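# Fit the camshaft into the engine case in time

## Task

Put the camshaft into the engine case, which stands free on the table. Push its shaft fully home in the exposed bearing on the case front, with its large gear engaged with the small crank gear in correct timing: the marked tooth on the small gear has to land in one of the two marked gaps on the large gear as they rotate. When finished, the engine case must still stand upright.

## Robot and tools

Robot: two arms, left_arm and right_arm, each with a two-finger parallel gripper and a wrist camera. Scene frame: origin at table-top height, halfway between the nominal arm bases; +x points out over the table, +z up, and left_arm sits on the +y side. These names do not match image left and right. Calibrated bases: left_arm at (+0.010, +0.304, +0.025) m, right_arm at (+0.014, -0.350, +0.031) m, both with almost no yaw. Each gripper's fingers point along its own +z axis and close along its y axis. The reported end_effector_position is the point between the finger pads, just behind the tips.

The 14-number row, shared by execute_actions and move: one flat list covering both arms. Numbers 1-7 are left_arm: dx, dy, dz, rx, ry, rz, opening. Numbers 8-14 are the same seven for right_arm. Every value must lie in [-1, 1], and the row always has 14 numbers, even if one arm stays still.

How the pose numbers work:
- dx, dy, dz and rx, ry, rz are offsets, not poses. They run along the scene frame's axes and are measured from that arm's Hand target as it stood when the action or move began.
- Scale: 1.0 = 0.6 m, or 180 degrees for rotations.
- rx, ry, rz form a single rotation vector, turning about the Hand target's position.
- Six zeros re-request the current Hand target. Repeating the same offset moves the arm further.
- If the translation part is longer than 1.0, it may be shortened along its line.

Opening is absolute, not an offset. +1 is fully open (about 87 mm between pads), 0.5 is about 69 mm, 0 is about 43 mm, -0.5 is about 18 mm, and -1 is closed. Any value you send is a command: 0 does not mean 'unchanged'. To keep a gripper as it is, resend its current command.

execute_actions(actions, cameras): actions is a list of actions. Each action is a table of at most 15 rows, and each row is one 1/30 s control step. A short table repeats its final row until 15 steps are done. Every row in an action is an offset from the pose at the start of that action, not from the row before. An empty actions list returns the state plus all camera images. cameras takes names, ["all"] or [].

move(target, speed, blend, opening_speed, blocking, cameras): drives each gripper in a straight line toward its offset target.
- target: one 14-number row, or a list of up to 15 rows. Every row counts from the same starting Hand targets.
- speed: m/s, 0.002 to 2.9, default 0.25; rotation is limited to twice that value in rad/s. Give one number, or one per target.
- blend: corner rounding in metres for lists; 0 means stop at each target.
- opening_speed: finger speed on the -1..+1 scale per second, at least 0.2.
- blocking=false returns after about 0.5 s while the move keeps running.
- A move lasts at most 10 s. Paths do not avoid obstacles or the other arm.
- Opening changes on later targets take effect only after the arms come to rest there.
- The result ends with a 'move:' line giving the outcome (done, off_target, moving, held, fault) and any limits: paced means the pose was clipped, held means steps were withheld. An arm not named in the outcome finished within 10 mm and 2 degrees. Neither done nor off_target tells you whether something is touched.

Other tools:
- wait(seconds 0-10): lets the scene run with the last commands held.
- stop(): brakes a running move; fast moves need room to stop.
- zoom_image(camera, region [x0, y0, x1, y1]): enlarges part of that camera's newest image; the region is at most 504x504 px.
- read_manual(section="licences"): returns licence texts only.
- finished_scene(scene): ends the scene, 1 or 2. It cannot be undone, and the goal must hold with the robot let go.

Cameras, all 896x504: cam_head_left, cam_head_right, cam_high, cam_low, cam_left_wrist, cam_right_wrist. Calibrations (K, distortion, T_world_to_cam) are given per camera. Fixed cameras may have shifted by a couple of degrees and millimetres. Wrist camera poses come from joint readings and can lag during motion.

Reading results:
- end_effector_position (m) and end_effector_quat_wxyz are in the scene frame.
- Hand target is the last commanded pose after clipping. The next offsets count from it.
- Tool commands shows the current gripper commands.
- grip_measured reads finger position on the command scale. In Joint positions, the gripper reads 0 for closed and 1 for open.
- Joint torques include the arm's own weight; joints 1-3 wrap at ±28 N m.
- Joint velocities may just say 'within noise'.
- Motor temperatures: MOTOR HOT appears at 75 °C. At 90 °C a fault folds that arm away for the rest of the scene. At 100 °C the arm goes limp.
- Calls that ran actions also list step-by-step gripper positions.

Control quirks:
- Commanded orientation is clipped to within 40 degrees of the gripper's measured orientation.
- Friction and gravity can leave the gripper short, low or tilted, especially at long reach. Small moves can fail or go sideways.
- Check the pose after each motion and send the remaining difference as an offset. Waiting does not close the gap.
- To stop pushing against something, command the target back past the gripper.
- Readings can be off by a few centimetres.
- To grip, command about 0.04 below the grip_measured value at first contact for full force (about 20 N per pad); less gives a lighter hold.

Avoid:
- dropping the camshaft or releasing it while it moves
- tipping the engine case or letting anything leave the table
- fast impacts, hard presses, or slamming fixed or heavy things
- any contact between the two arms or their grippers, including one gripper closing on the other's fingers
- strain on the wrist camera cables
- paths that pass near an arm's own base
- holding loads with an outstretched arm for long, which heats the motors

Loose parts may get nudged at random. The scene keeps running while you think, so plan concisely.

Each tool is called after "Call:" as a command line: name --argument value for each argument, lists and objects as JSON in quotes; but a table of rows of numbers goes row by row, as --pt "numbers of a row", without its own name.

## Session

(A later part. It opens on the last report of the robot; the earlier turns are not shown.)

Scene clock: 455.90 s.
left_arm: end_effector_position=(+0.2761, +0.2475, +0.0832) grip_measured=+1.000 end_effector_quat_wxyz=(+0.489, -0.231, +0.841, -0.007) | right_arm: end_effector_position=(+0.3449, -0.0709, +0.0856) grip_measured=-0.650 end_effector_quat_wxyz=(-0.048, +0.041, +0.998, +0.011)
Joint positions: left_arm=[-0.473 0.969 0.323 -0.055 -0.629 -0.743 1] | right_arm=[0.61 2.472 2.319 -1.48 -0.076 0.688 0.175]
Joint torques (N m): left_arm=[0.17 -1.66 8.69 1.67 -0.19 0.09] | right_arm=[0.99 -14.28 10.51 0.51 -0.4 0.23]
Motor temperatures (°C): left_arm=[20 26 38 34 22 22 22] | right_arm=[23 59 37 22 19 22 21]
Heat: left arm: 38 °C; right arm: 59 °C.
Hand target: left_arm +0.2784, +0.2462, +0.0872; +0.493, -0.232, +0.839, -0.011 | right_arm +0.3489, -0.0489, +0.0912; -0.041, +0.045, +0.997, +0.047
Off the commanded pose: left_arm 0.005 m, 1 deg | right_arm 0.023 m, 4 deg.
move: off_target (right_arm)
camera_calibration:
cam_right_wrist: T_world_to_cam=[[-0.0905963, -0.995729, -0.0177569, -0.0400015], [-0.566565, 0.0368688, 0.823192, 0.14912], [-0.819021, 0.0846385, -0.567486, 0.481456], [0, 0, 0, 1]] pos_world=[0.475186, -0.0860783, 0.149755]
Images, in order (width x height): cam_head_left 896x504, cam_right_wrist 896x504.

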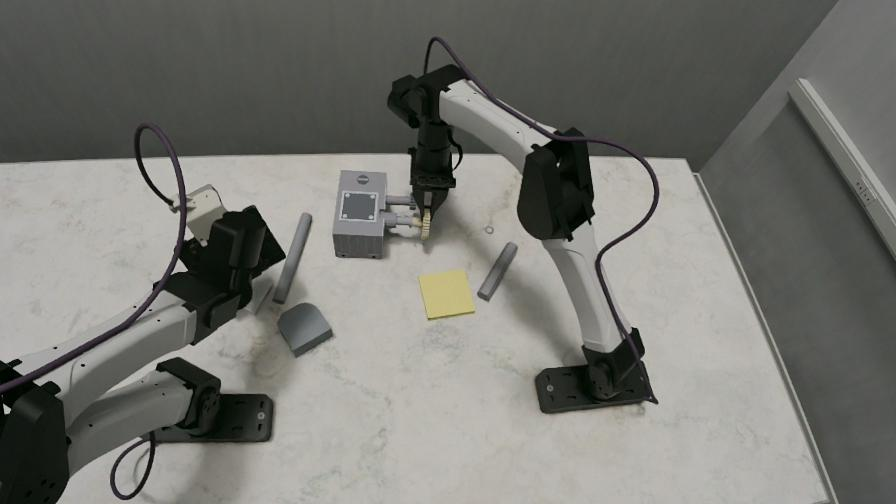

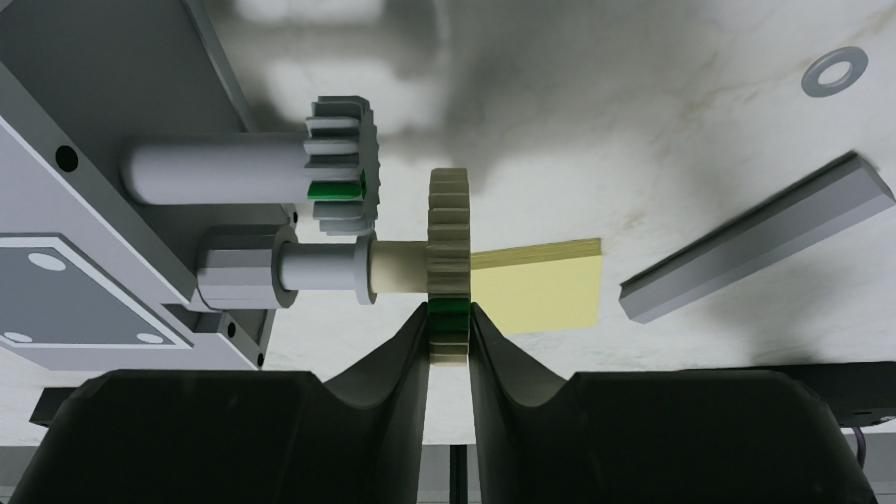

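Call:
move --pt "0 0 0 0 0 0 1 -0.005 0.006 0.0 0.005 0 0 -0.85" --pt "0 0 0 0 0 0 1 0.001 0.008 -0.008 0.005 0 0 -0.85" --pt "0 0 0 0 0 0 1 0.004 0.01 0.0 0.005 0 0 -0.85" --pt "0 0 0 0 0 0 1 -0.003 0.011 0.004 0.005 0 0 -0.85" --pt "0 0 0 0 0 0 1 0 0.012 -0.003 0.005 0 0 -0.85" --speed 0.04 --blend 0.001 --cameras '["cam_head_left","cam_right_wrist"]'

Call:
zoom_image --camera "cam_right_wrist" --region '[90, 60, 490, 380]'

Scene clock: 461.50 s.
left_arm: end_effector_position=(+0.2761, +0.2475, +0.0832) grip_measured=+1.000 end_effector_quat_wxyz=(+0.489, -0.231, +0.841, -0.007) | right_arm: end_effector_position=(+0.3450, -0.0694, +0.0858) grip_measured=-0.650 end_effector_quat_wxyz=(-0.049, +0.040, +0.998, +0.011)
Joint positions: left_arm=[-0.473 0.969 0.323 -0.055 -0.629 -0.743 1] | right_arm=[0.612 2.484 2.34 -1.492 -0.076 0.69 0.175]
Joint torques (N m): left_arm=[0.16 -1.76 8.72 1.69 -0.19 0.08] | right_arm=[1.42 -14.24 9.91 0.66 -0.55 0.27]
Motor temperatures (°C): left_arm=[20 26 38 34 22 22 22] | right_arm=[23 57 37 22 19 22 21]
Heat: left arm: 38 °C; right arm: 57 °C.
Hand target: left_arm +0.2784, +0.2462, +0.0872; +0.493, -0.232, +0.839, -0.011 | right_arm +0.3489, -0.0416, +0.0895; -0.041, +0.044, +0.997, +0.055
Off the commanded pose: left_arm 0.005 m, 1 deg | right_arm 0.028 m, 5 deg.
move: off_target (right_arm)
camera_calibration:
cam_right_wrist: T_world_to_cam=[[-0.0895312, -0.995848, -0.0164819, -0.0389921], [-0.564363, 0.0370896, 0.824693, 0.148054], [-0.820658, 0.0831376, -0.56534, 0.481833], [0, 0, 0, 1]] pos_world=[0.475485, -0.08438, 0.149658]
Images, in order (width x height): cam_head_left 896x504, cam_right_wrist 896x504.

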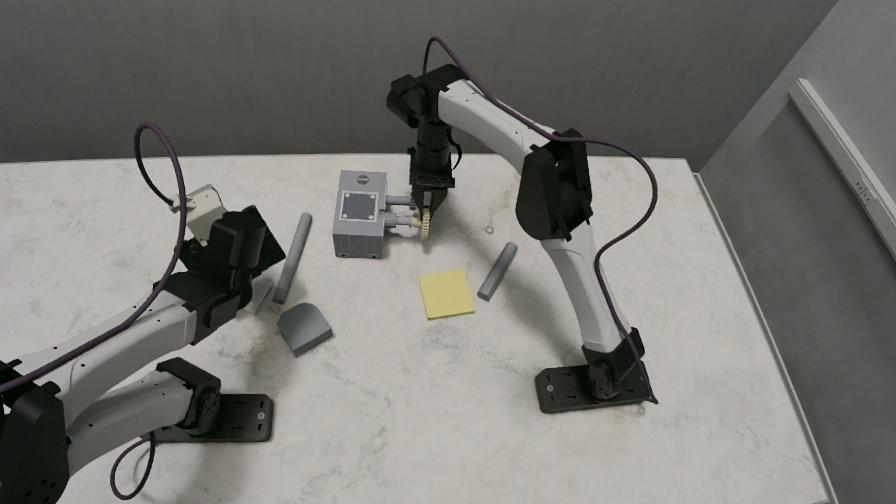

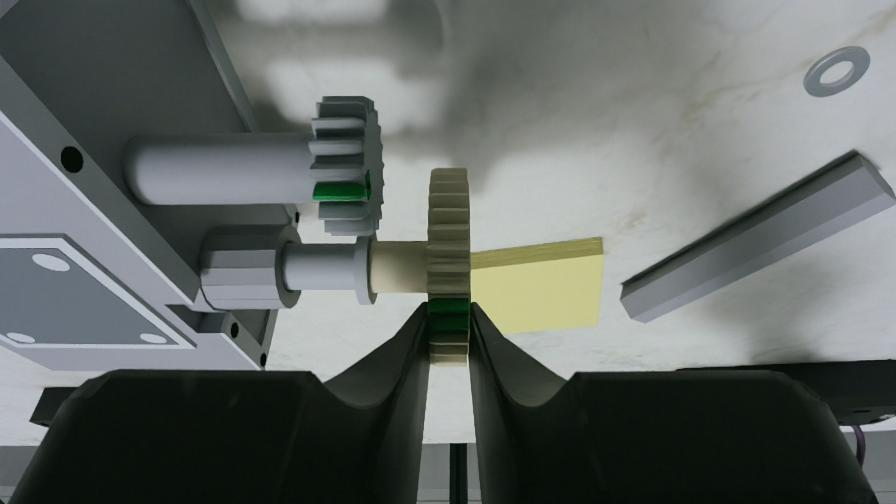

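Scaled by 1.260.

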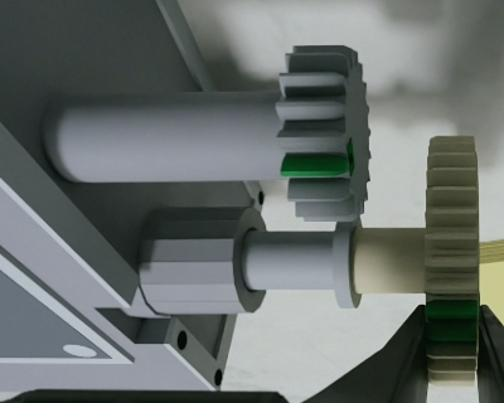

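Call:
move --pt "0 0 0 0 0 0 1 0 -0.037 -0.001 -0.008 0 0 -0.85" --pt "0 0 0 0 0 0 1 0 -0.037 -0.001 -0.008 0 0 -0.45" --pt "0 0 0 0 0 0 1 0 -0.037 0.12 -0.008 0 0 -0.45" --speed 0.1 --opening_speed 0.5 --cameras '["cam_head_left","cam_right_wrist"]'

Call:
zoom_image --camera "cam_right_wrist" --region '[250, 100, 550, 400]'

Call:
zoom_image --camera "cam_head_left" --region '[370, 180, 490, 250]'

Scene clock: 478.17 s.
left_arm: end_effector_position=(+0.2761, +0.2475, +0.0832) grip_measured=+1.000 end_effector_quat_wxyz=(+0.489, -0.231, +0.841, -0.007) | right_arm: end_effector_position=(+0.3467, -0.0650, +0.1325) grip_measured=-0.450 end_effector_quat_wxyz=(-0.029, +0.044, +0.997, +0.050)
Joint positions: left_arm=[-0.473 0.969 0.323 -0.055 -0.629 -0.743 1] | right_arm=[0.603 2.424 2.425 -1.558 -0.115 0.691 0.275]
Joint torques (N m): left_arm=[0.17 -1.68 8.7 1.68 -0.19 0.08] | right_arm=[-0.59 -20.33 7.92 0.33 -0.02 0.11]
Motor temperatures (°C): left_arm=[20 26 38 34 22 22 22] | right_arm=[23 57 37 22 19 23 21]
Heat: left arm: 38 °C; right arm: 57 °C.
Hand target: left_arm +0.2784, +0.2462, +0.0872; +0.493, -0.232, +0.839, -0.011 | right_arm +0.3489, -0.0639, +0.1614; -0.040, +0.045, +0.997, +0.042
Off the commanded pose: left_arm 0.005 m, 1 deg | right_arm 0.029 m, 2 deg.
joint sent to its limit (right arm) — joint 4 (wrist pitch), lower limit. The joint targets are off in orientation, not in position.
move: off_target (right_arm); target 2's new opening was sent with right_arm's hand 0.009 m and 3 deg from that target
camera_calibration:
cam_right_wrist: T_world_to_cam=[[-0.0986635, -0.99038, -0.0970212, -0.0194116], [-0.5996, -0.0186458, 0.800083, 0.122199], [-0.794195, 0.137113, -0.591992, 0.507126], [0, 0, 0, 1]] pos_world=[0.474112, -0.0864798, 0.200561]
Images, in order (width x height): cam_head_left 896x504, cam_right_wrist 896x504.

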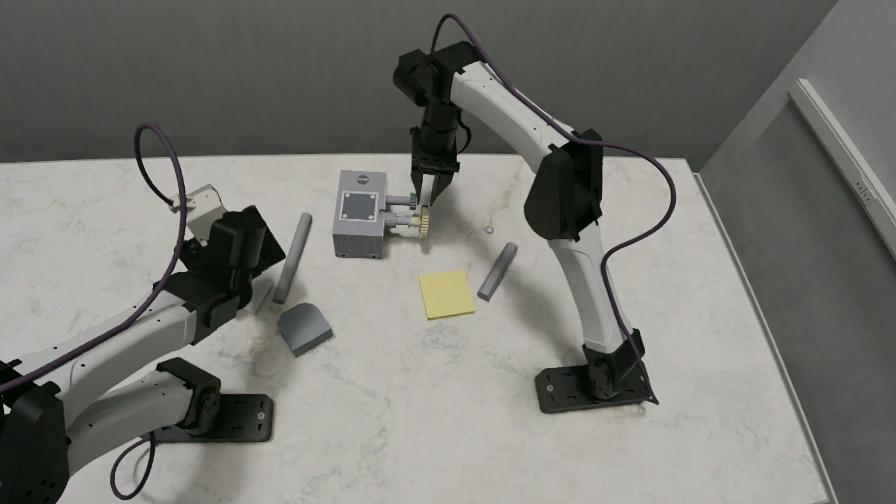

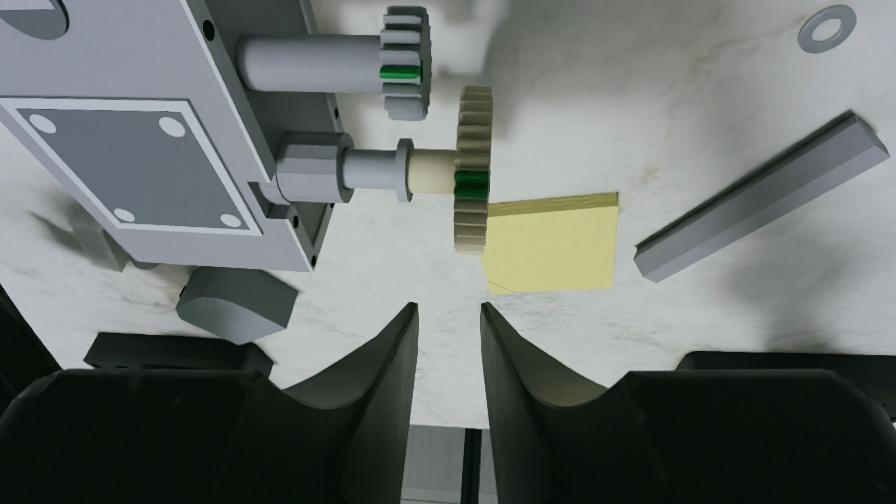

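Scaled by 1.680.

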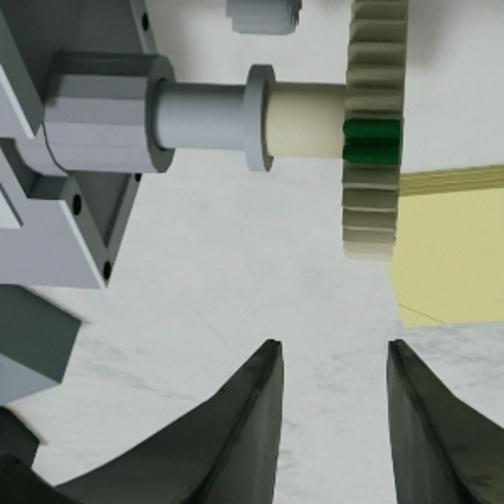

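Scaled by 4.200.

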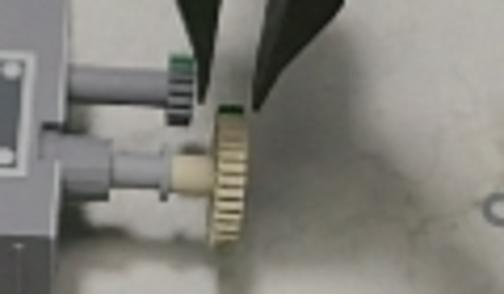

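Call:
move --pt "0 0 0 0 0 0 1 -0.008 -0.125 -0.052 0.222 0 0 -0.45" --pt "0 0 0 0 0 0 1 -0.008 -0.125 -0.147 0.222 0 0 -1" --speed 0.2 --opening_speed 1 --cameras '["cam_head_left","cam_right_wrist"]'

Call:
zoom_image --camera "cam_head_left" --region '[370, 180, 490, 250]'

Scene clock: 502.87 s.
left_arm: end_effector_position=(+0.2761, +0.2475, +0.0832) grip_measured=+1.000 end_effector_quat_wxyz=(+0.489, -0.231, +0.841, -0.007) | right_arm: end_effector_position=(+0.3445, -0.1399, +0.0786) grip_measured=-1.000 end_effector_quat_wxyz=(-0.051, +0.031, +0.924, +0.377)
Joint positions: left_arm=[-0.473 0.969 0.323 -0.055 -0.629 -0.743 1] | right_arm=[0.222 2.101 1.453 -0.804 -0.772 0.336 0]
Joint torques (N m): left_arm=[0.17 -1.66 8.7 1.67 -0.2 0.06] | right_arm=[-0.13 -10.91 5.48 0.75 -0.38 -0.09]
Motor temperatures (°C): left_arm=[20 26 38 34 22 22 22] | right_arm=[23 68 35 22 19 22 21]
Heat: left arm: 38 °C; right arm: 68 °C.
Hand target: left_arm +0.2784, +0.2462, +0.0872; +0.493, -0.232, +0.839, -0.011 | right_arm +0.3441, -0.1389, +0.0733; -0.053, +0.028, +0.923, +0.380
Off the commanded pose: left_arm 0.005 m, 1 deg | right_arm 0.005 m, 1 deg.
move: done
camera_calibration:
cam_right_wrist: T_world_to_cam=[[-0.102896, -0.714343, -0.692189, -0.0122676], [-0.584793, -0.519472, 0.623029, 0.101406], [-0.80463, 0.468895, -0.364292, 0.515818], [0, 0, 0, 1]] pos_world=[0.473082, -0.19795, 0.116238]
Images, in order (width x height): cam_head_left 896x504, cam_right_wrist 896x504.

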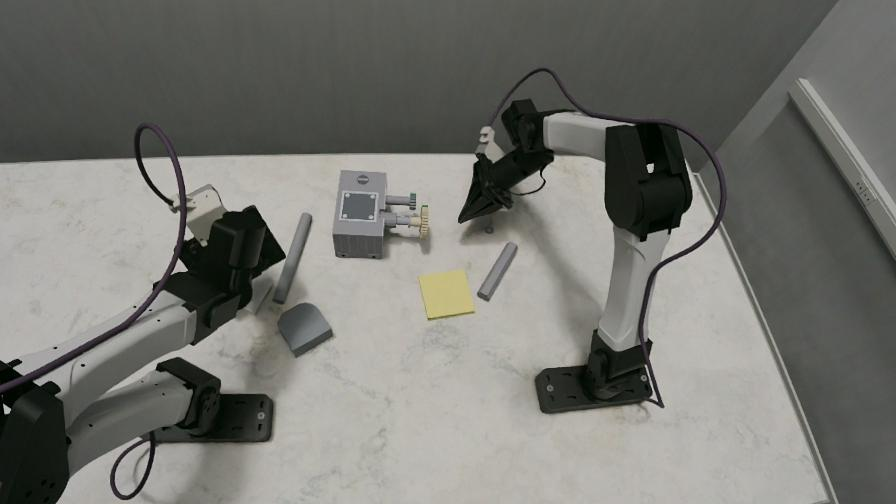

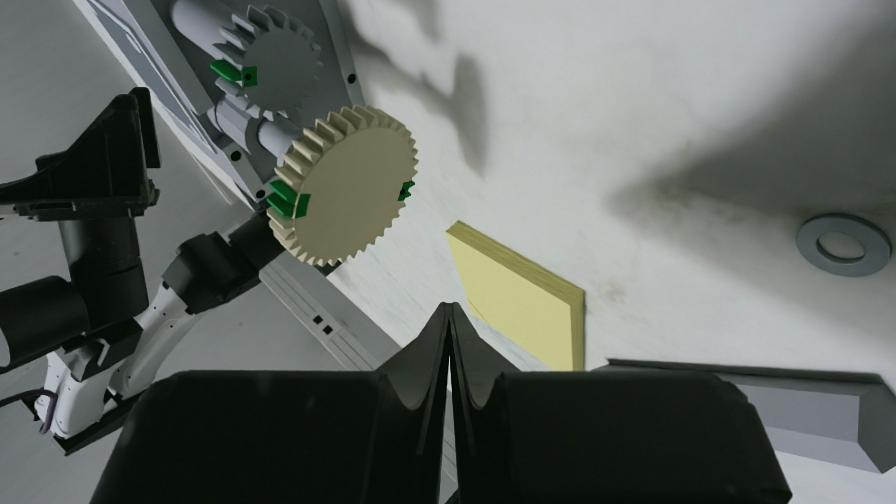

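Scaled by 4.200.

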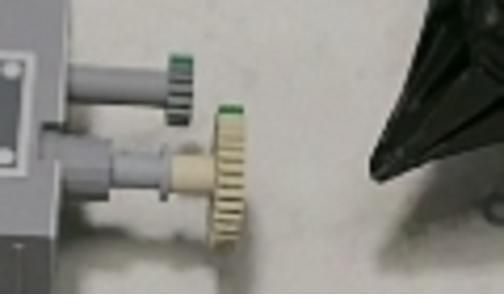

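Call:
move --pt "0 0 0 0 0 0 1 -0.004 0.07 -0.012 0 0 0 -1" --pt "0 0 0 0 0 0 1 -0.002 0.108 -0.012 0 0 0 -1" --speed '[0.1,0.04]' --blend 0.005 --cameras '["cam_head_left","cam_right_wrist"]'

Call:
zoom_image --camera "cam_head_left" --region '[370, 180, 490, 250]'

Call:
zoom_image --camera "cam_right_wrist" --region '[250, 50, 650, 350]'

Scene clock: 511.53 s.
left_arm: end_effector_position=(+0.2761, +0.2475, +0.0832) grip_measured=+1.000 end_effector_quat_wxyz=(+0.489, -0.231, +0.841, -0.007) | right_arm: end_effector_position=(+0.3370, -0.0806, +0.0682) grip_measured=-1.000 end_effector_quat_wxyz=(-0.059, +0.030, +0.924, +0.376)
Joint positions: left_arm=[-0.473 0.969 0.323 -0.055 -0.629 -0.743 1] | right_arm=[0.369 2.136 1.453 -0.652 -0.752 0.525 0]
Joint torques (N m): left_arm=[0.17 -1.68 8.66 1.68 -0.2 0.07] | right_arm=[0.47 -10.88 7.84 1.02 -0.27 0.1]
Motor temperatures (°C): left_arm=[20 26 38 34 22 22 22] | right_arm=[23 64 35 22 19 22 21]
Heat: left arm: 38 °C; right arm: 64 °C.
Hand target: left_arm +0.2784, +0.2462, +0.0872; +0.493, -0.232, +0.839, -0.011 | right_arm +0.3428, -0.0741, +0.0660; -0.053, +0.028, +0.923, +0.380
Off the commanded pose: left_arm 0.005 m, 1 deg | right_arm 0.009 m, 1 deg.
move: done
camera_calibration:
cam_right_wrist: T_world_to_cam=[[-0.107405, -0.715107, -0.690714, 0.0234691], [-0.571608, -0.524015, 0.631405, 0.128922], [-0.813467, 0.462634, -0.352479, 0.479847], [0, 0, 0, 1]] pos_world=[0.466553, -0.137653, 0.103944]
Images, in order (width x height): cam_head_left 896x504, cam_right_wrist 896x504.

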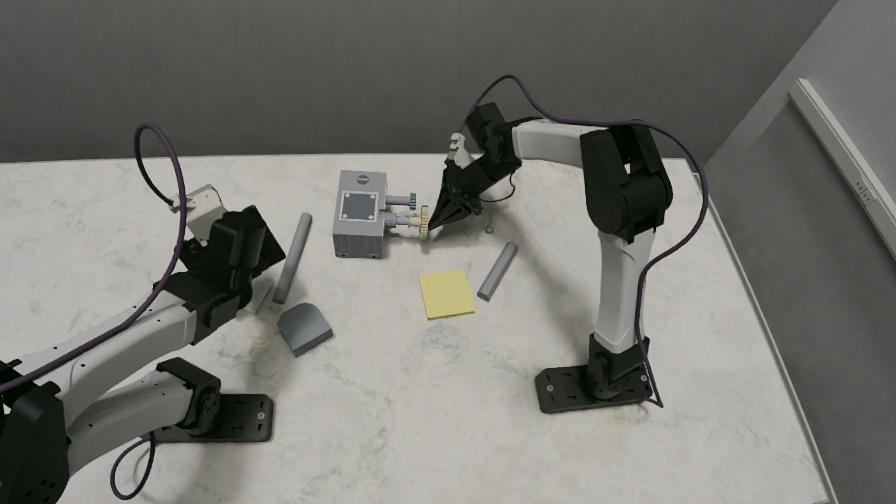

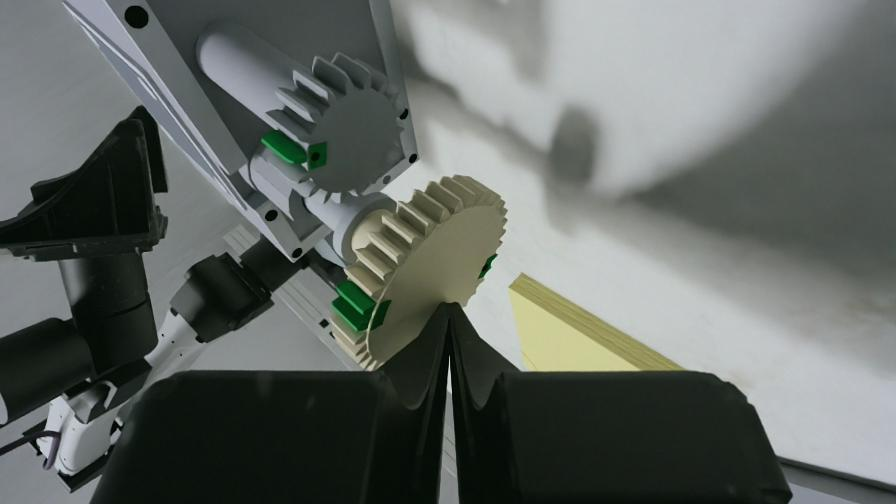

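Scaled by 4.200.

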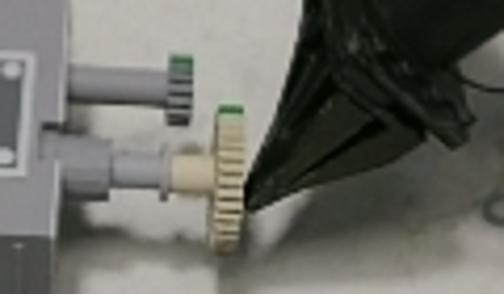

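Scaled by 1.260.

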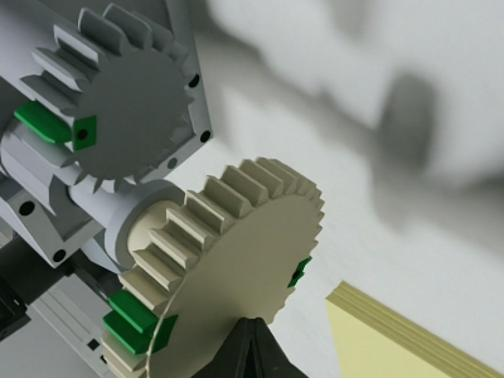

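Call:
move --pt "0 0 0 0 0 0 1 0 -0.02 0.003 0 0 0 -1" --pt "0 0 0 0 0 0 1 0.017 -0.02 0.003 0 0 0 -1" --pt "0 0 0 0 0 0 1 0.022 0.025 0.003 0 0 0 -1" --speed 0.05 --blend 0.002 --cameras '["cam_head_left","cam_right_wrist"]'

Call:
zoom_image --camera "cam_head_left" --region '[370, 180, 490, 250]'

Call:
zoom_image --camera "cam_right_wrist" --region '[250, 50, 650, 350]'

Scene clock: 524.57 s.
left_arm: end_effector_position=(+0.2761, +0.2475, +0.0832) grip_measured=+1.000 end_effector_quat_wxyz=(+0.489, -0.231, +0.841, -0.007) | right_arm: end_effector_position=(+0.3503, -0.0806, +0.0626) grip_measured=-1.000 end_effector_quat_wxyz=(-0.059, +0.043, +0.931, +0.358)
Joint positions: left_arm=[-0.473 0.969 0.323 -0.055 -0.629 -0.743 1] | right_arm=[0.367 2.184 1.528 -0.693 -0.716 0.54 0]
Joint torques (N m): left_arm=[0.13 -1.69 8.69 1.67 -0.19 0.08] | right_arm=[2.28 -10.97 9.94 1.12 -0.54 0.23]
Motor temperatures (°C): left_arm=[20 26 38 34 22 22 22] | right_arm=[23 59 36 23 19 22 20]
Heat: left arm: 38 °C; right arm: 59 °C.
Hand target: left_arm +0.2784, +0.2462, +0.0872; +0.493, -0.232, +0.839, -0.011 | right_arm +0.3561, -0.0590, +0.0679; -0.053, +0.028, +0.923, +0.380
Off the commanded pose: left_arm 0.005 m, 1 deg | right_arm 0.023 m, 3 deg.
move: off_target (right_arm)
camera_calibration:
cam_right_wrist: T_world_to_cam=[[-0.129698, -0.739328, -0.660736, 0.0250736], [-0.57562, -0.486443, 0.657294, 0.142812], [-0.807366, 0.465582, -0.362481, 0.487449], [0, 0, 0, 1]] pos_world=[0.479007, -0.13894, 0.0993883]
Images, in order (width x height): cam_head_left 896x504, cam_right_wrist 896x504.

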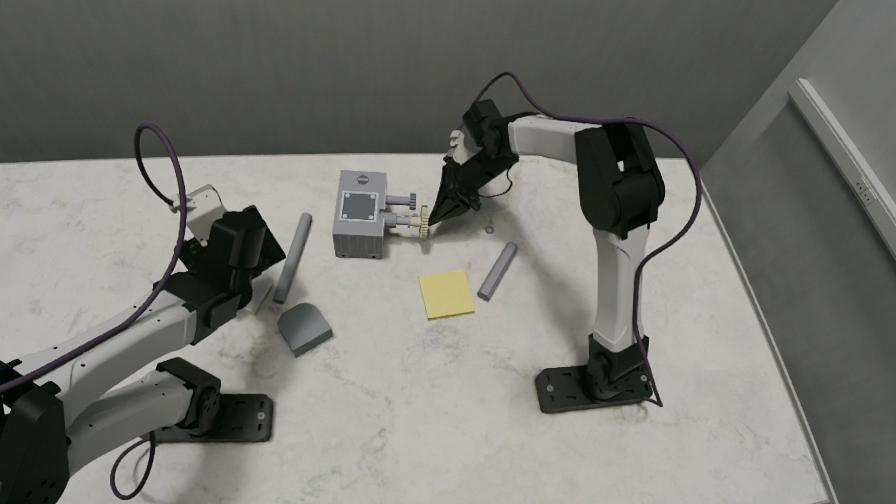

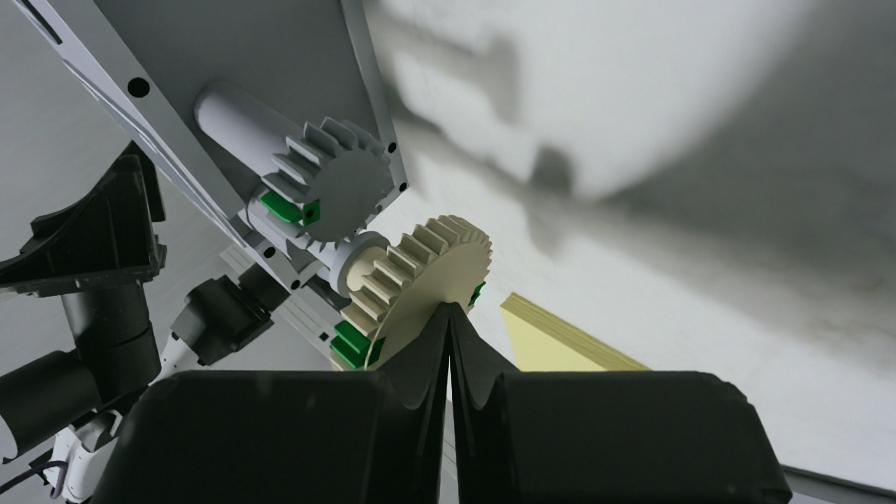

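Scaled by 4.200.

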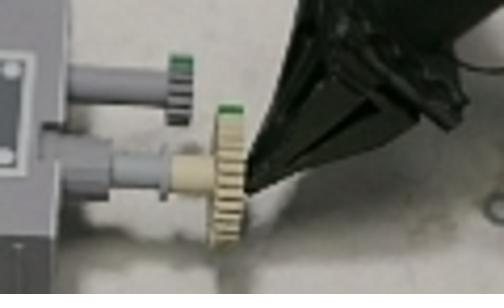

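Scaled by 1.260.

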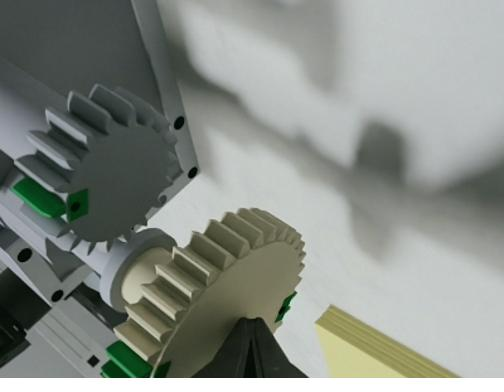

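Call:
move --pt "0 0 0 0 0 0 1 -0.006 -0.046 0.006 0 0 0 -1" --pt "0 0 0 0 0 0 1 -0.006 -0.046 0.012 0 0 0 -1" --pt "0 0 0 0 0 0 1 -0.004 0.0 0.016 0 0 0 -1" --pt "0 0 0 0 0 0 1 -0.003 0.012 0.018 0 0 0 -1" --speed 0.05 --blend 0.002 --cameras '["cam_head_left","cam_right_wrist"]'

Call:
zoom_image --camera "cam_head_left" --region '[370, 180, 490, 250]'

Call:
zoom_image --camera "cam_right_wrist" --region '[250, 50, 650, 350]'

Scene clock: 538.90 s.
left_arm: end_effector_position=(+0.2761, +0.2475, +0.0832) grip_measured=+1.000 end_effector_quat_wxyz=(+0.489, -0.231, +0.841, -0.007) | right_arm: end_effector_position=(+0.3454, -0.0589, +0.0739) grip_measured=-1.000 end_effector_quat_wxyz=(-0.065, +0.032, +0.925, +0.372)
Joint positions: left_arm=[-0.473 0.969 0.323 -0.055 -0.629 -0.743 1] | right_arm=[0.411 2.184 1.557 -0.687 -0.739 0.578 0]
Joint torques (N m): left_arm=[0.16 -1.68 8.65 1.65 -0.19 0.07] | right_arm=[0.18 -12.26 9.36 0.96 -0.28 0.11]
Motor temperatures (°C): left_arm=[20 26 38 34 22 22 22] | right_arm=[23 58 36 23 19 22 20]
Heat: left arm: 38 °C; right arm: 58 °C.
Hand target: left_arm +0.2784, +0.2462, +0.0872; +0.493, -0.232, +0.839, -0.011 | right_arm +0.3543, -0.0519, +0.0786; -0.053, +0.028, +0.923, +0.380
Off the commanded pose: left_arm 0.005 m, 1 deg | right_arm 0.012 m, 2 deg.
move: off_target (right_arm); blend cut to 0.0018 m at target 1, 0.0018 m at target 2
camera_calibration:
cam_right_wrist: T_world_to_cam=[[-0.115488, -0.721393, -0.682828, 0.045657], [-0.563103, -0.518748, 0.643285, 0.137923], [-0.818277, 0.458794, -0.346309, 0.479648], [0, 0, 0, 1]] pos_world=[0.475423, -0.115576, 0.108559]
Images, in order (width x height): cam_head_left 896x504, cam_right_wrist 896x504.

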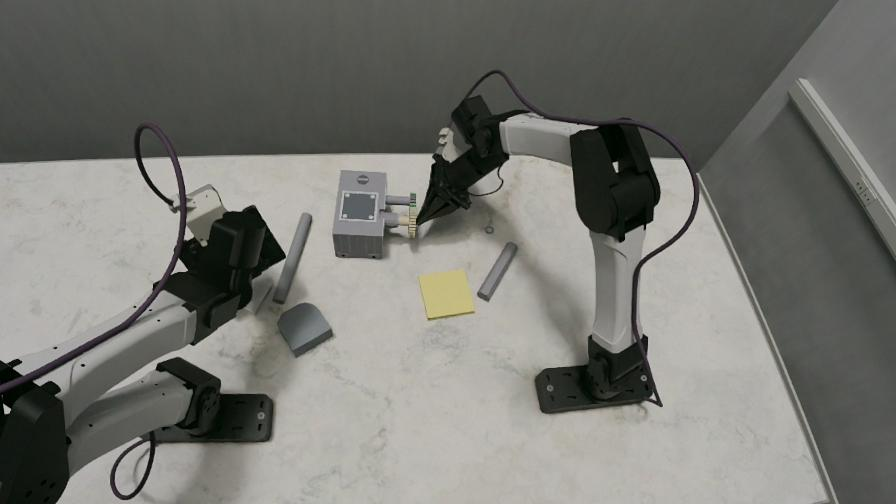

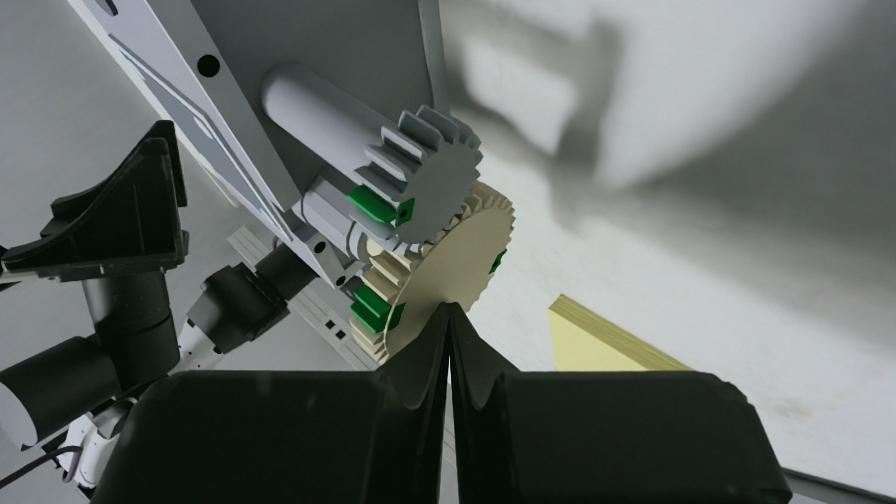

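Scaled by 4.200.

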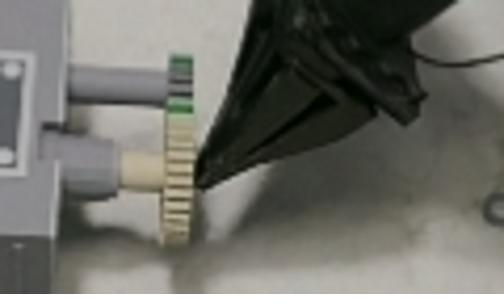

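Scaled by 1.260.

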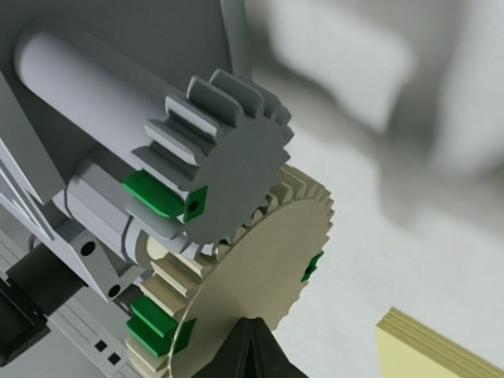

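Call:
move --target '[0,0,0,0,0,0,1,-0.008,0.022,-0.004,0,0,0,-1]' --speed 0.04 --cameras '["cam_head_left","cam_right_wrist"]'

Call:
zoom_image --camera "cam_right_wrist" --region '[340, 90, 560, 390]'

Call:
zoom_image --camera "cam_head_left" --region '[370, 180, 490, 250]'

Scene clock: 545.10 s.
left_arm: end_effector_position=(+0.2761, +0.2475, +0.0832) grip_measured=+1.000 end_effector_quat_wxyz=(+0.489, -0.231, +0.841, -0.007) | right_arm: end_effector_position=(+0.3452, -0.0576, +0.0710) grip_measured=-1.000 end_effector_quat_wxyz=(-0.064, +0.042, +0.930, +0.360)
Joint positions: left_arm=[-0.473 0.969 0.323 -0.055 -0.629 -0.743 1] | right_arm=[0.42 2.184 1.557 -0.687 -0.711 0.605 0]
Joint torques (N m): left_arm=[0.17 -1.65 8.68 1.67 -0.21 0.08] | right_arm=[2.04 -12.29 8.28 1.31 -0.45 0.22]
Motor temperatures (°C): left_arm=[20 26 38 34 22 22 22] | right_arm=[23 58 36 23 19 22 20]
Heat: left arm: 38 °C; right arm: 58 °C.
Hand target: left_arm +0.2784, +0.2462, +0.0872; +0.493, -0.232, +0.839, -0.011 | right_arm +0.3494, -0.0386, +0.0762; -0.053, +0.028, +0.923, +0.380
Off the commanded pose: left_arm 0.005 m, 1 deg | right_arm 0.020 m, 3 deg.
move: off_target (right_arm)
camera_calibration:
cam_right_wrist: T_world_to_cam=[[-0.132514, -0.737527, -0.662189, 0.0480439], [-0.567613, -0.49122, 0.660695, 0.142235], [-0.812561, 0.463419, -0.353536, 0.476751], [0, 0, 0, 1]] pos_world=[0.47449, -0.115633, 0.106389]
Images, in order (width x height): cam_head_left 896x504, cam_right_wrist 896x504.

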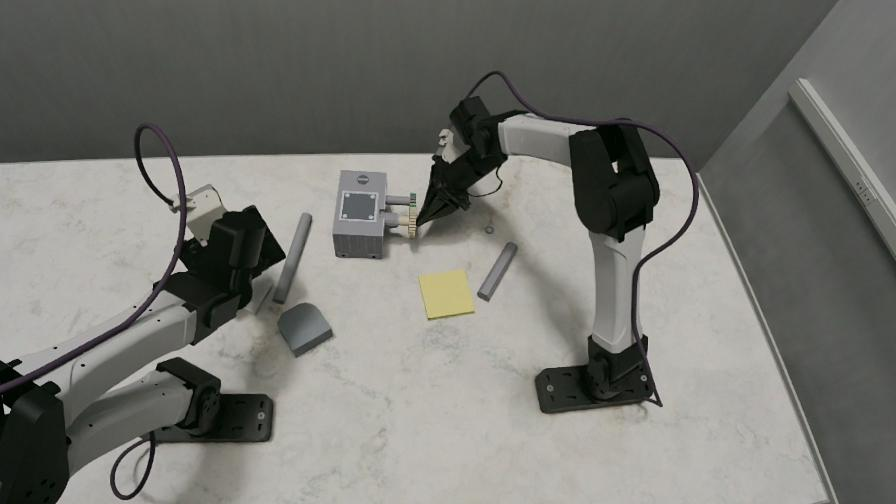

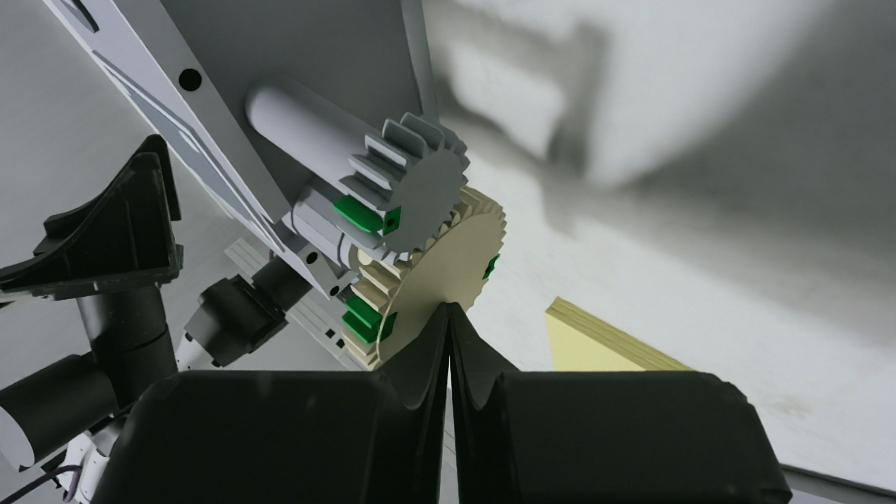

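Scaled by 1.680.

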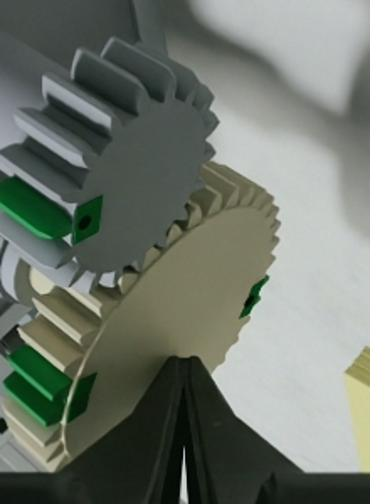

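Scaled by 4.200.

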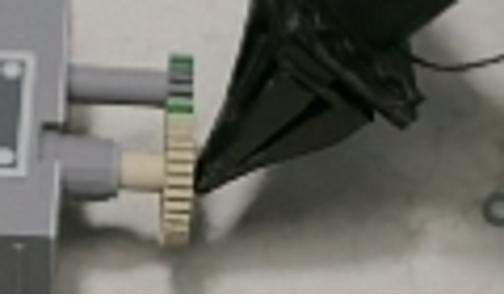

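Call:
move --target '[0,0,0,0,0,0,1,0.0,-0.12,0.05,0,0,0,-1]' --cameras '["cam_head_left","cam_right_wrist","cam_high"]'

Call:
zoom_image --camera "cam_right_wrist" --region '[200, 0, 520, 320]'

Call:
zoom_image --camera "cam_head_left" --region '[370, 180, 450, 250]'

Scene clock: 549.37 s.
left_arm: end_effector_position=(+0.2761, +0.2475, +0.0832) grip_measured=+1.000 end_effector_quat_wxyz=(+0.489, -0.231, +0.841, -0.007) | right_arm: end_effector_position=(+0.3484, -0.1135, +0.0845) grip_measured=-1.000 end_effector_quat_wxyz=(-0.074, +0.046, +0.925, +0.369)
Joint positions: left_arm=[-0.473 0.969 0.323 -0.055 -0.629 -0.743 1] | right_arm=[0.283 2.149 1.548 -0.843 -0.763 0.432 0]
Joint torques (N m): left_arm=[0.17 -1.72 8.64 1.67 -0.19 0.09] | right_arm=[0.24 -17.84 6.79 0.55 -0.36 -0.11]
Motor temperatures (°C): left_arm=[20 26 38 34 22 22 22] | right_arm=[23 58 36 23 19 22 20]
Heat: left arm: 38 °C; right arm: 58 °C.
Hand target: left_arm +0.2784, +0.2462, +0.0872; +0.493, -0.232, +0.839, -0.011 | right_arm +0.3495, -0.1107, +0.1062; -0.053, +0.028, +0.923, +0.380
Off the commanded pose: left_arm 0.005 m, 1 deg | right_arm 0.022 m, 3 deg.
move: off_target (right_arm)
camera_calibration:
cam_right_wrist: T_world_to_cam=[[-0.146998, -0.723836, -0.674131, 0.0238678], [-0.554113, -0.504294, 0.662304, 0.101409], [-0.81936, 0.470902, -0.326957, 0.510933], [0, 0, 0, 1]] pos_world=[0.478339, -0.172184, 0.11598]
Images, in order (width x height): cam_head_left 896x504, cam_high 896x504, cam_right_wrist 896x504.

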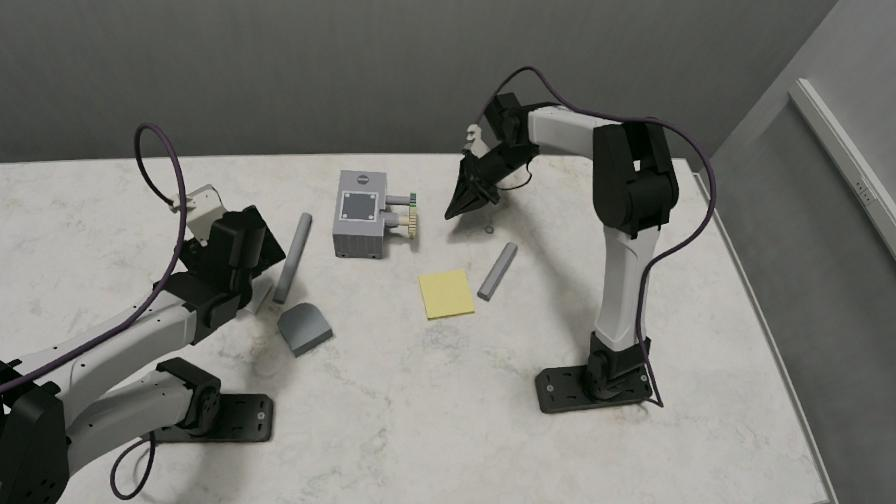

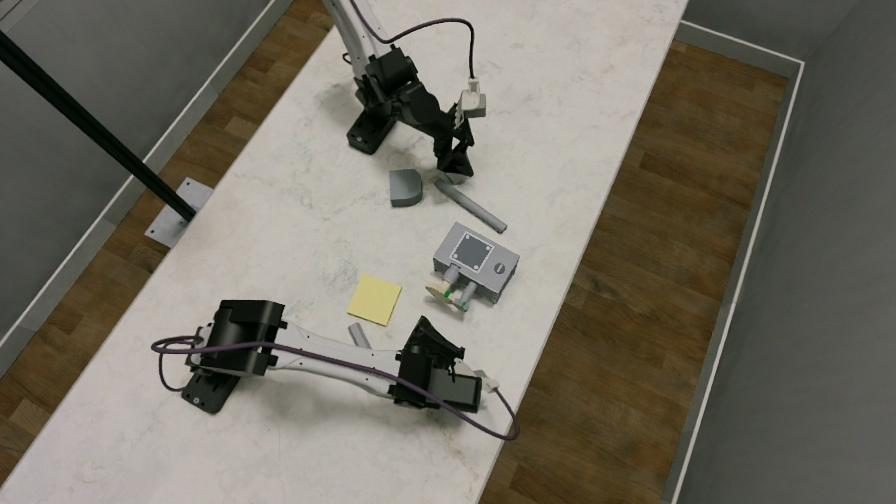

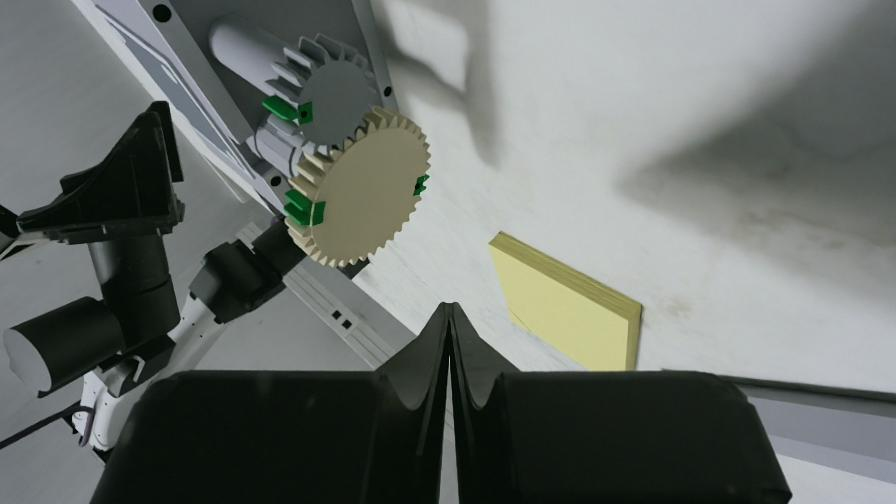

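Scaled by 1.575.

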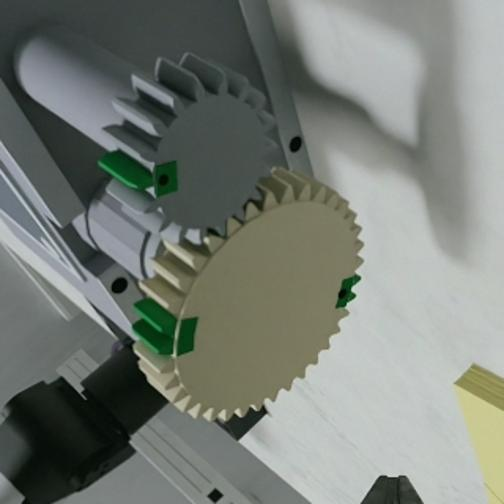

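Scaled by 6.300.

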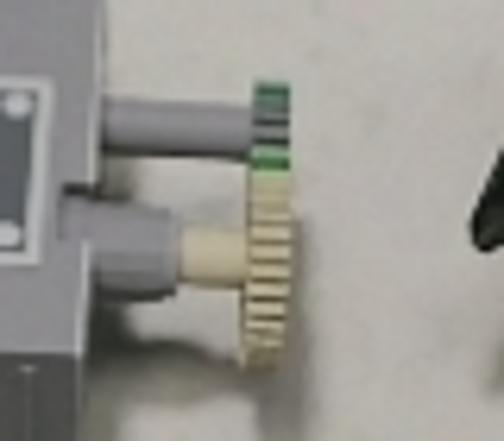

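Call:
zoom_image --camera "cam_right_wrist" --region '[250, 60, 400, 240]'

Scaled by 2.800.

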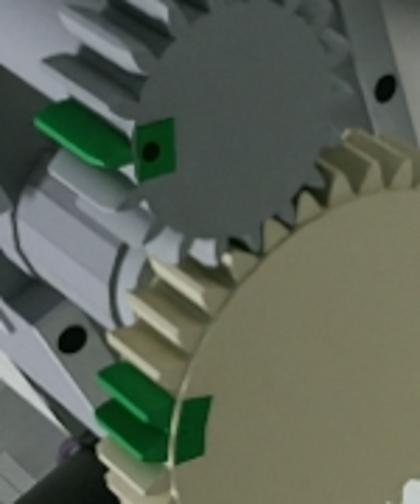

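Call:
zoom_image --camera "cam_right_wrist" --region '[255, 90, 345, 180]'

Call:
zoom_image --camera "cam_right_wrist" --region '[280, 120, 345, 185]'

Call:
zoom_image --camera "cam_right_wrist" --region '[280, 160, 345, 235]'

Scaled by 5.600.

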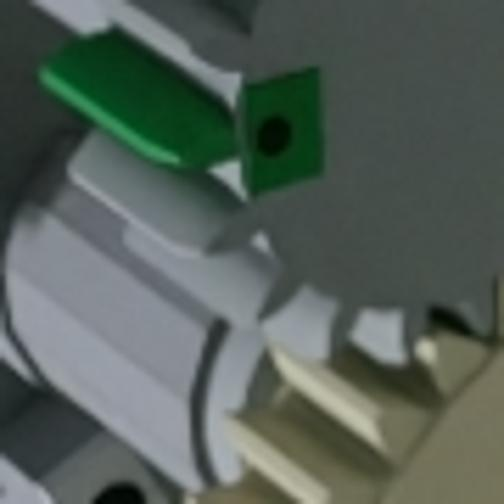

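Scaled by 7.754.

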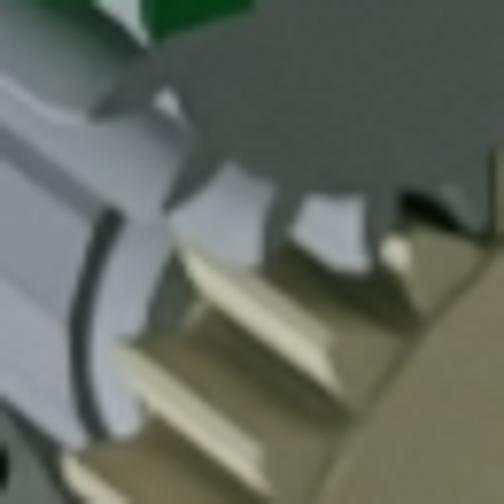

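Scaled by 6.720.

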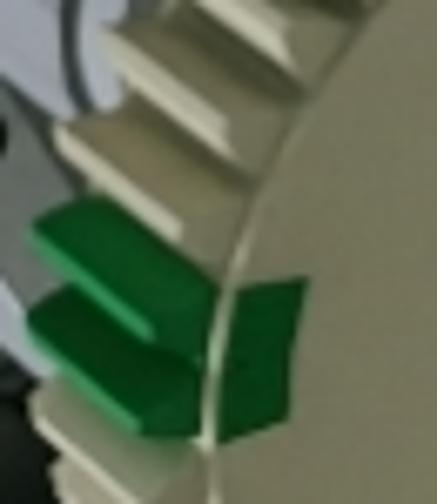

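Call:
move --target '[0,0,0,0,0,0,1,0.0,-0.11,0.06,0,0,-0.25,-1]' --cameras '["cam_right_wrist"]'

Scene clock: 585.87 s.
left_arm: end_effector_position=(+0.2761, +0.2475, +0.0832) grip_measured=+1.000 end_effector_quat_wxyz=(+0.489, -0.231, +0.841, -0.007) | right_arm: end_effector_position=(+0.3465, -0.1751, +0.1325) grip_measured=-1.000 end_effector_quat_wxyz=(+0.078, +0.379, +0.847, +0.363)
Joint positions: left_arm=[-0.473 0.969 0.323 -0.055 -0.629 -0.743 1] | right_arm=[0.165 1.562 0.942 -0.352 -0.504 1.163 0]
Joint torques (N m): left_arm=[0.18 -1.68 8.66 1.67 -0.17 0.08] | right_arm=[-0.43 -10.86 6.16 1.43 -0.03 0.08]
Motor temperatures (°C): left_arm=[20 25 38 34 22 22 22] | right_arm=[23 66 35 22 19 22 20]
Heat: left arm: 38 °C; right arm: 66 °C.
Hand target: left_arm +0.2784, +0.2462, +0.0872; +0.493, -0.232, +0.839, -0.011 | right_arm +0.3496, -0.1767, +0.1423; +0.097, +0.379, +0.842, +0.372
Off the commanded pose: left_arm 0.005 m, 1 deg | right_arm 0.010 m, 2 deg.
move: done
camera_calibration:
cam_right_wrist: T_world_to_cam=[[-0.591059, -0.442892, -0.674163, 0.214437], [-0.760426, 0.0271402, 0.648858, 0.203773], [-0.269077, 0.896164, -0.352828, 0.441361], [0, 0, 0, 1]] pos_world=[0.400459, -0.30609, 0.16807]
Images, in order (width x height): cam_right_wrist 896x504.

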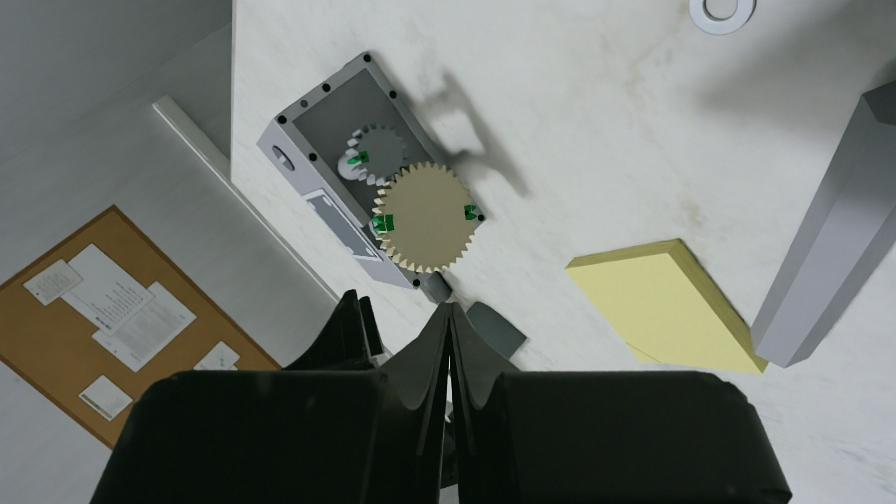

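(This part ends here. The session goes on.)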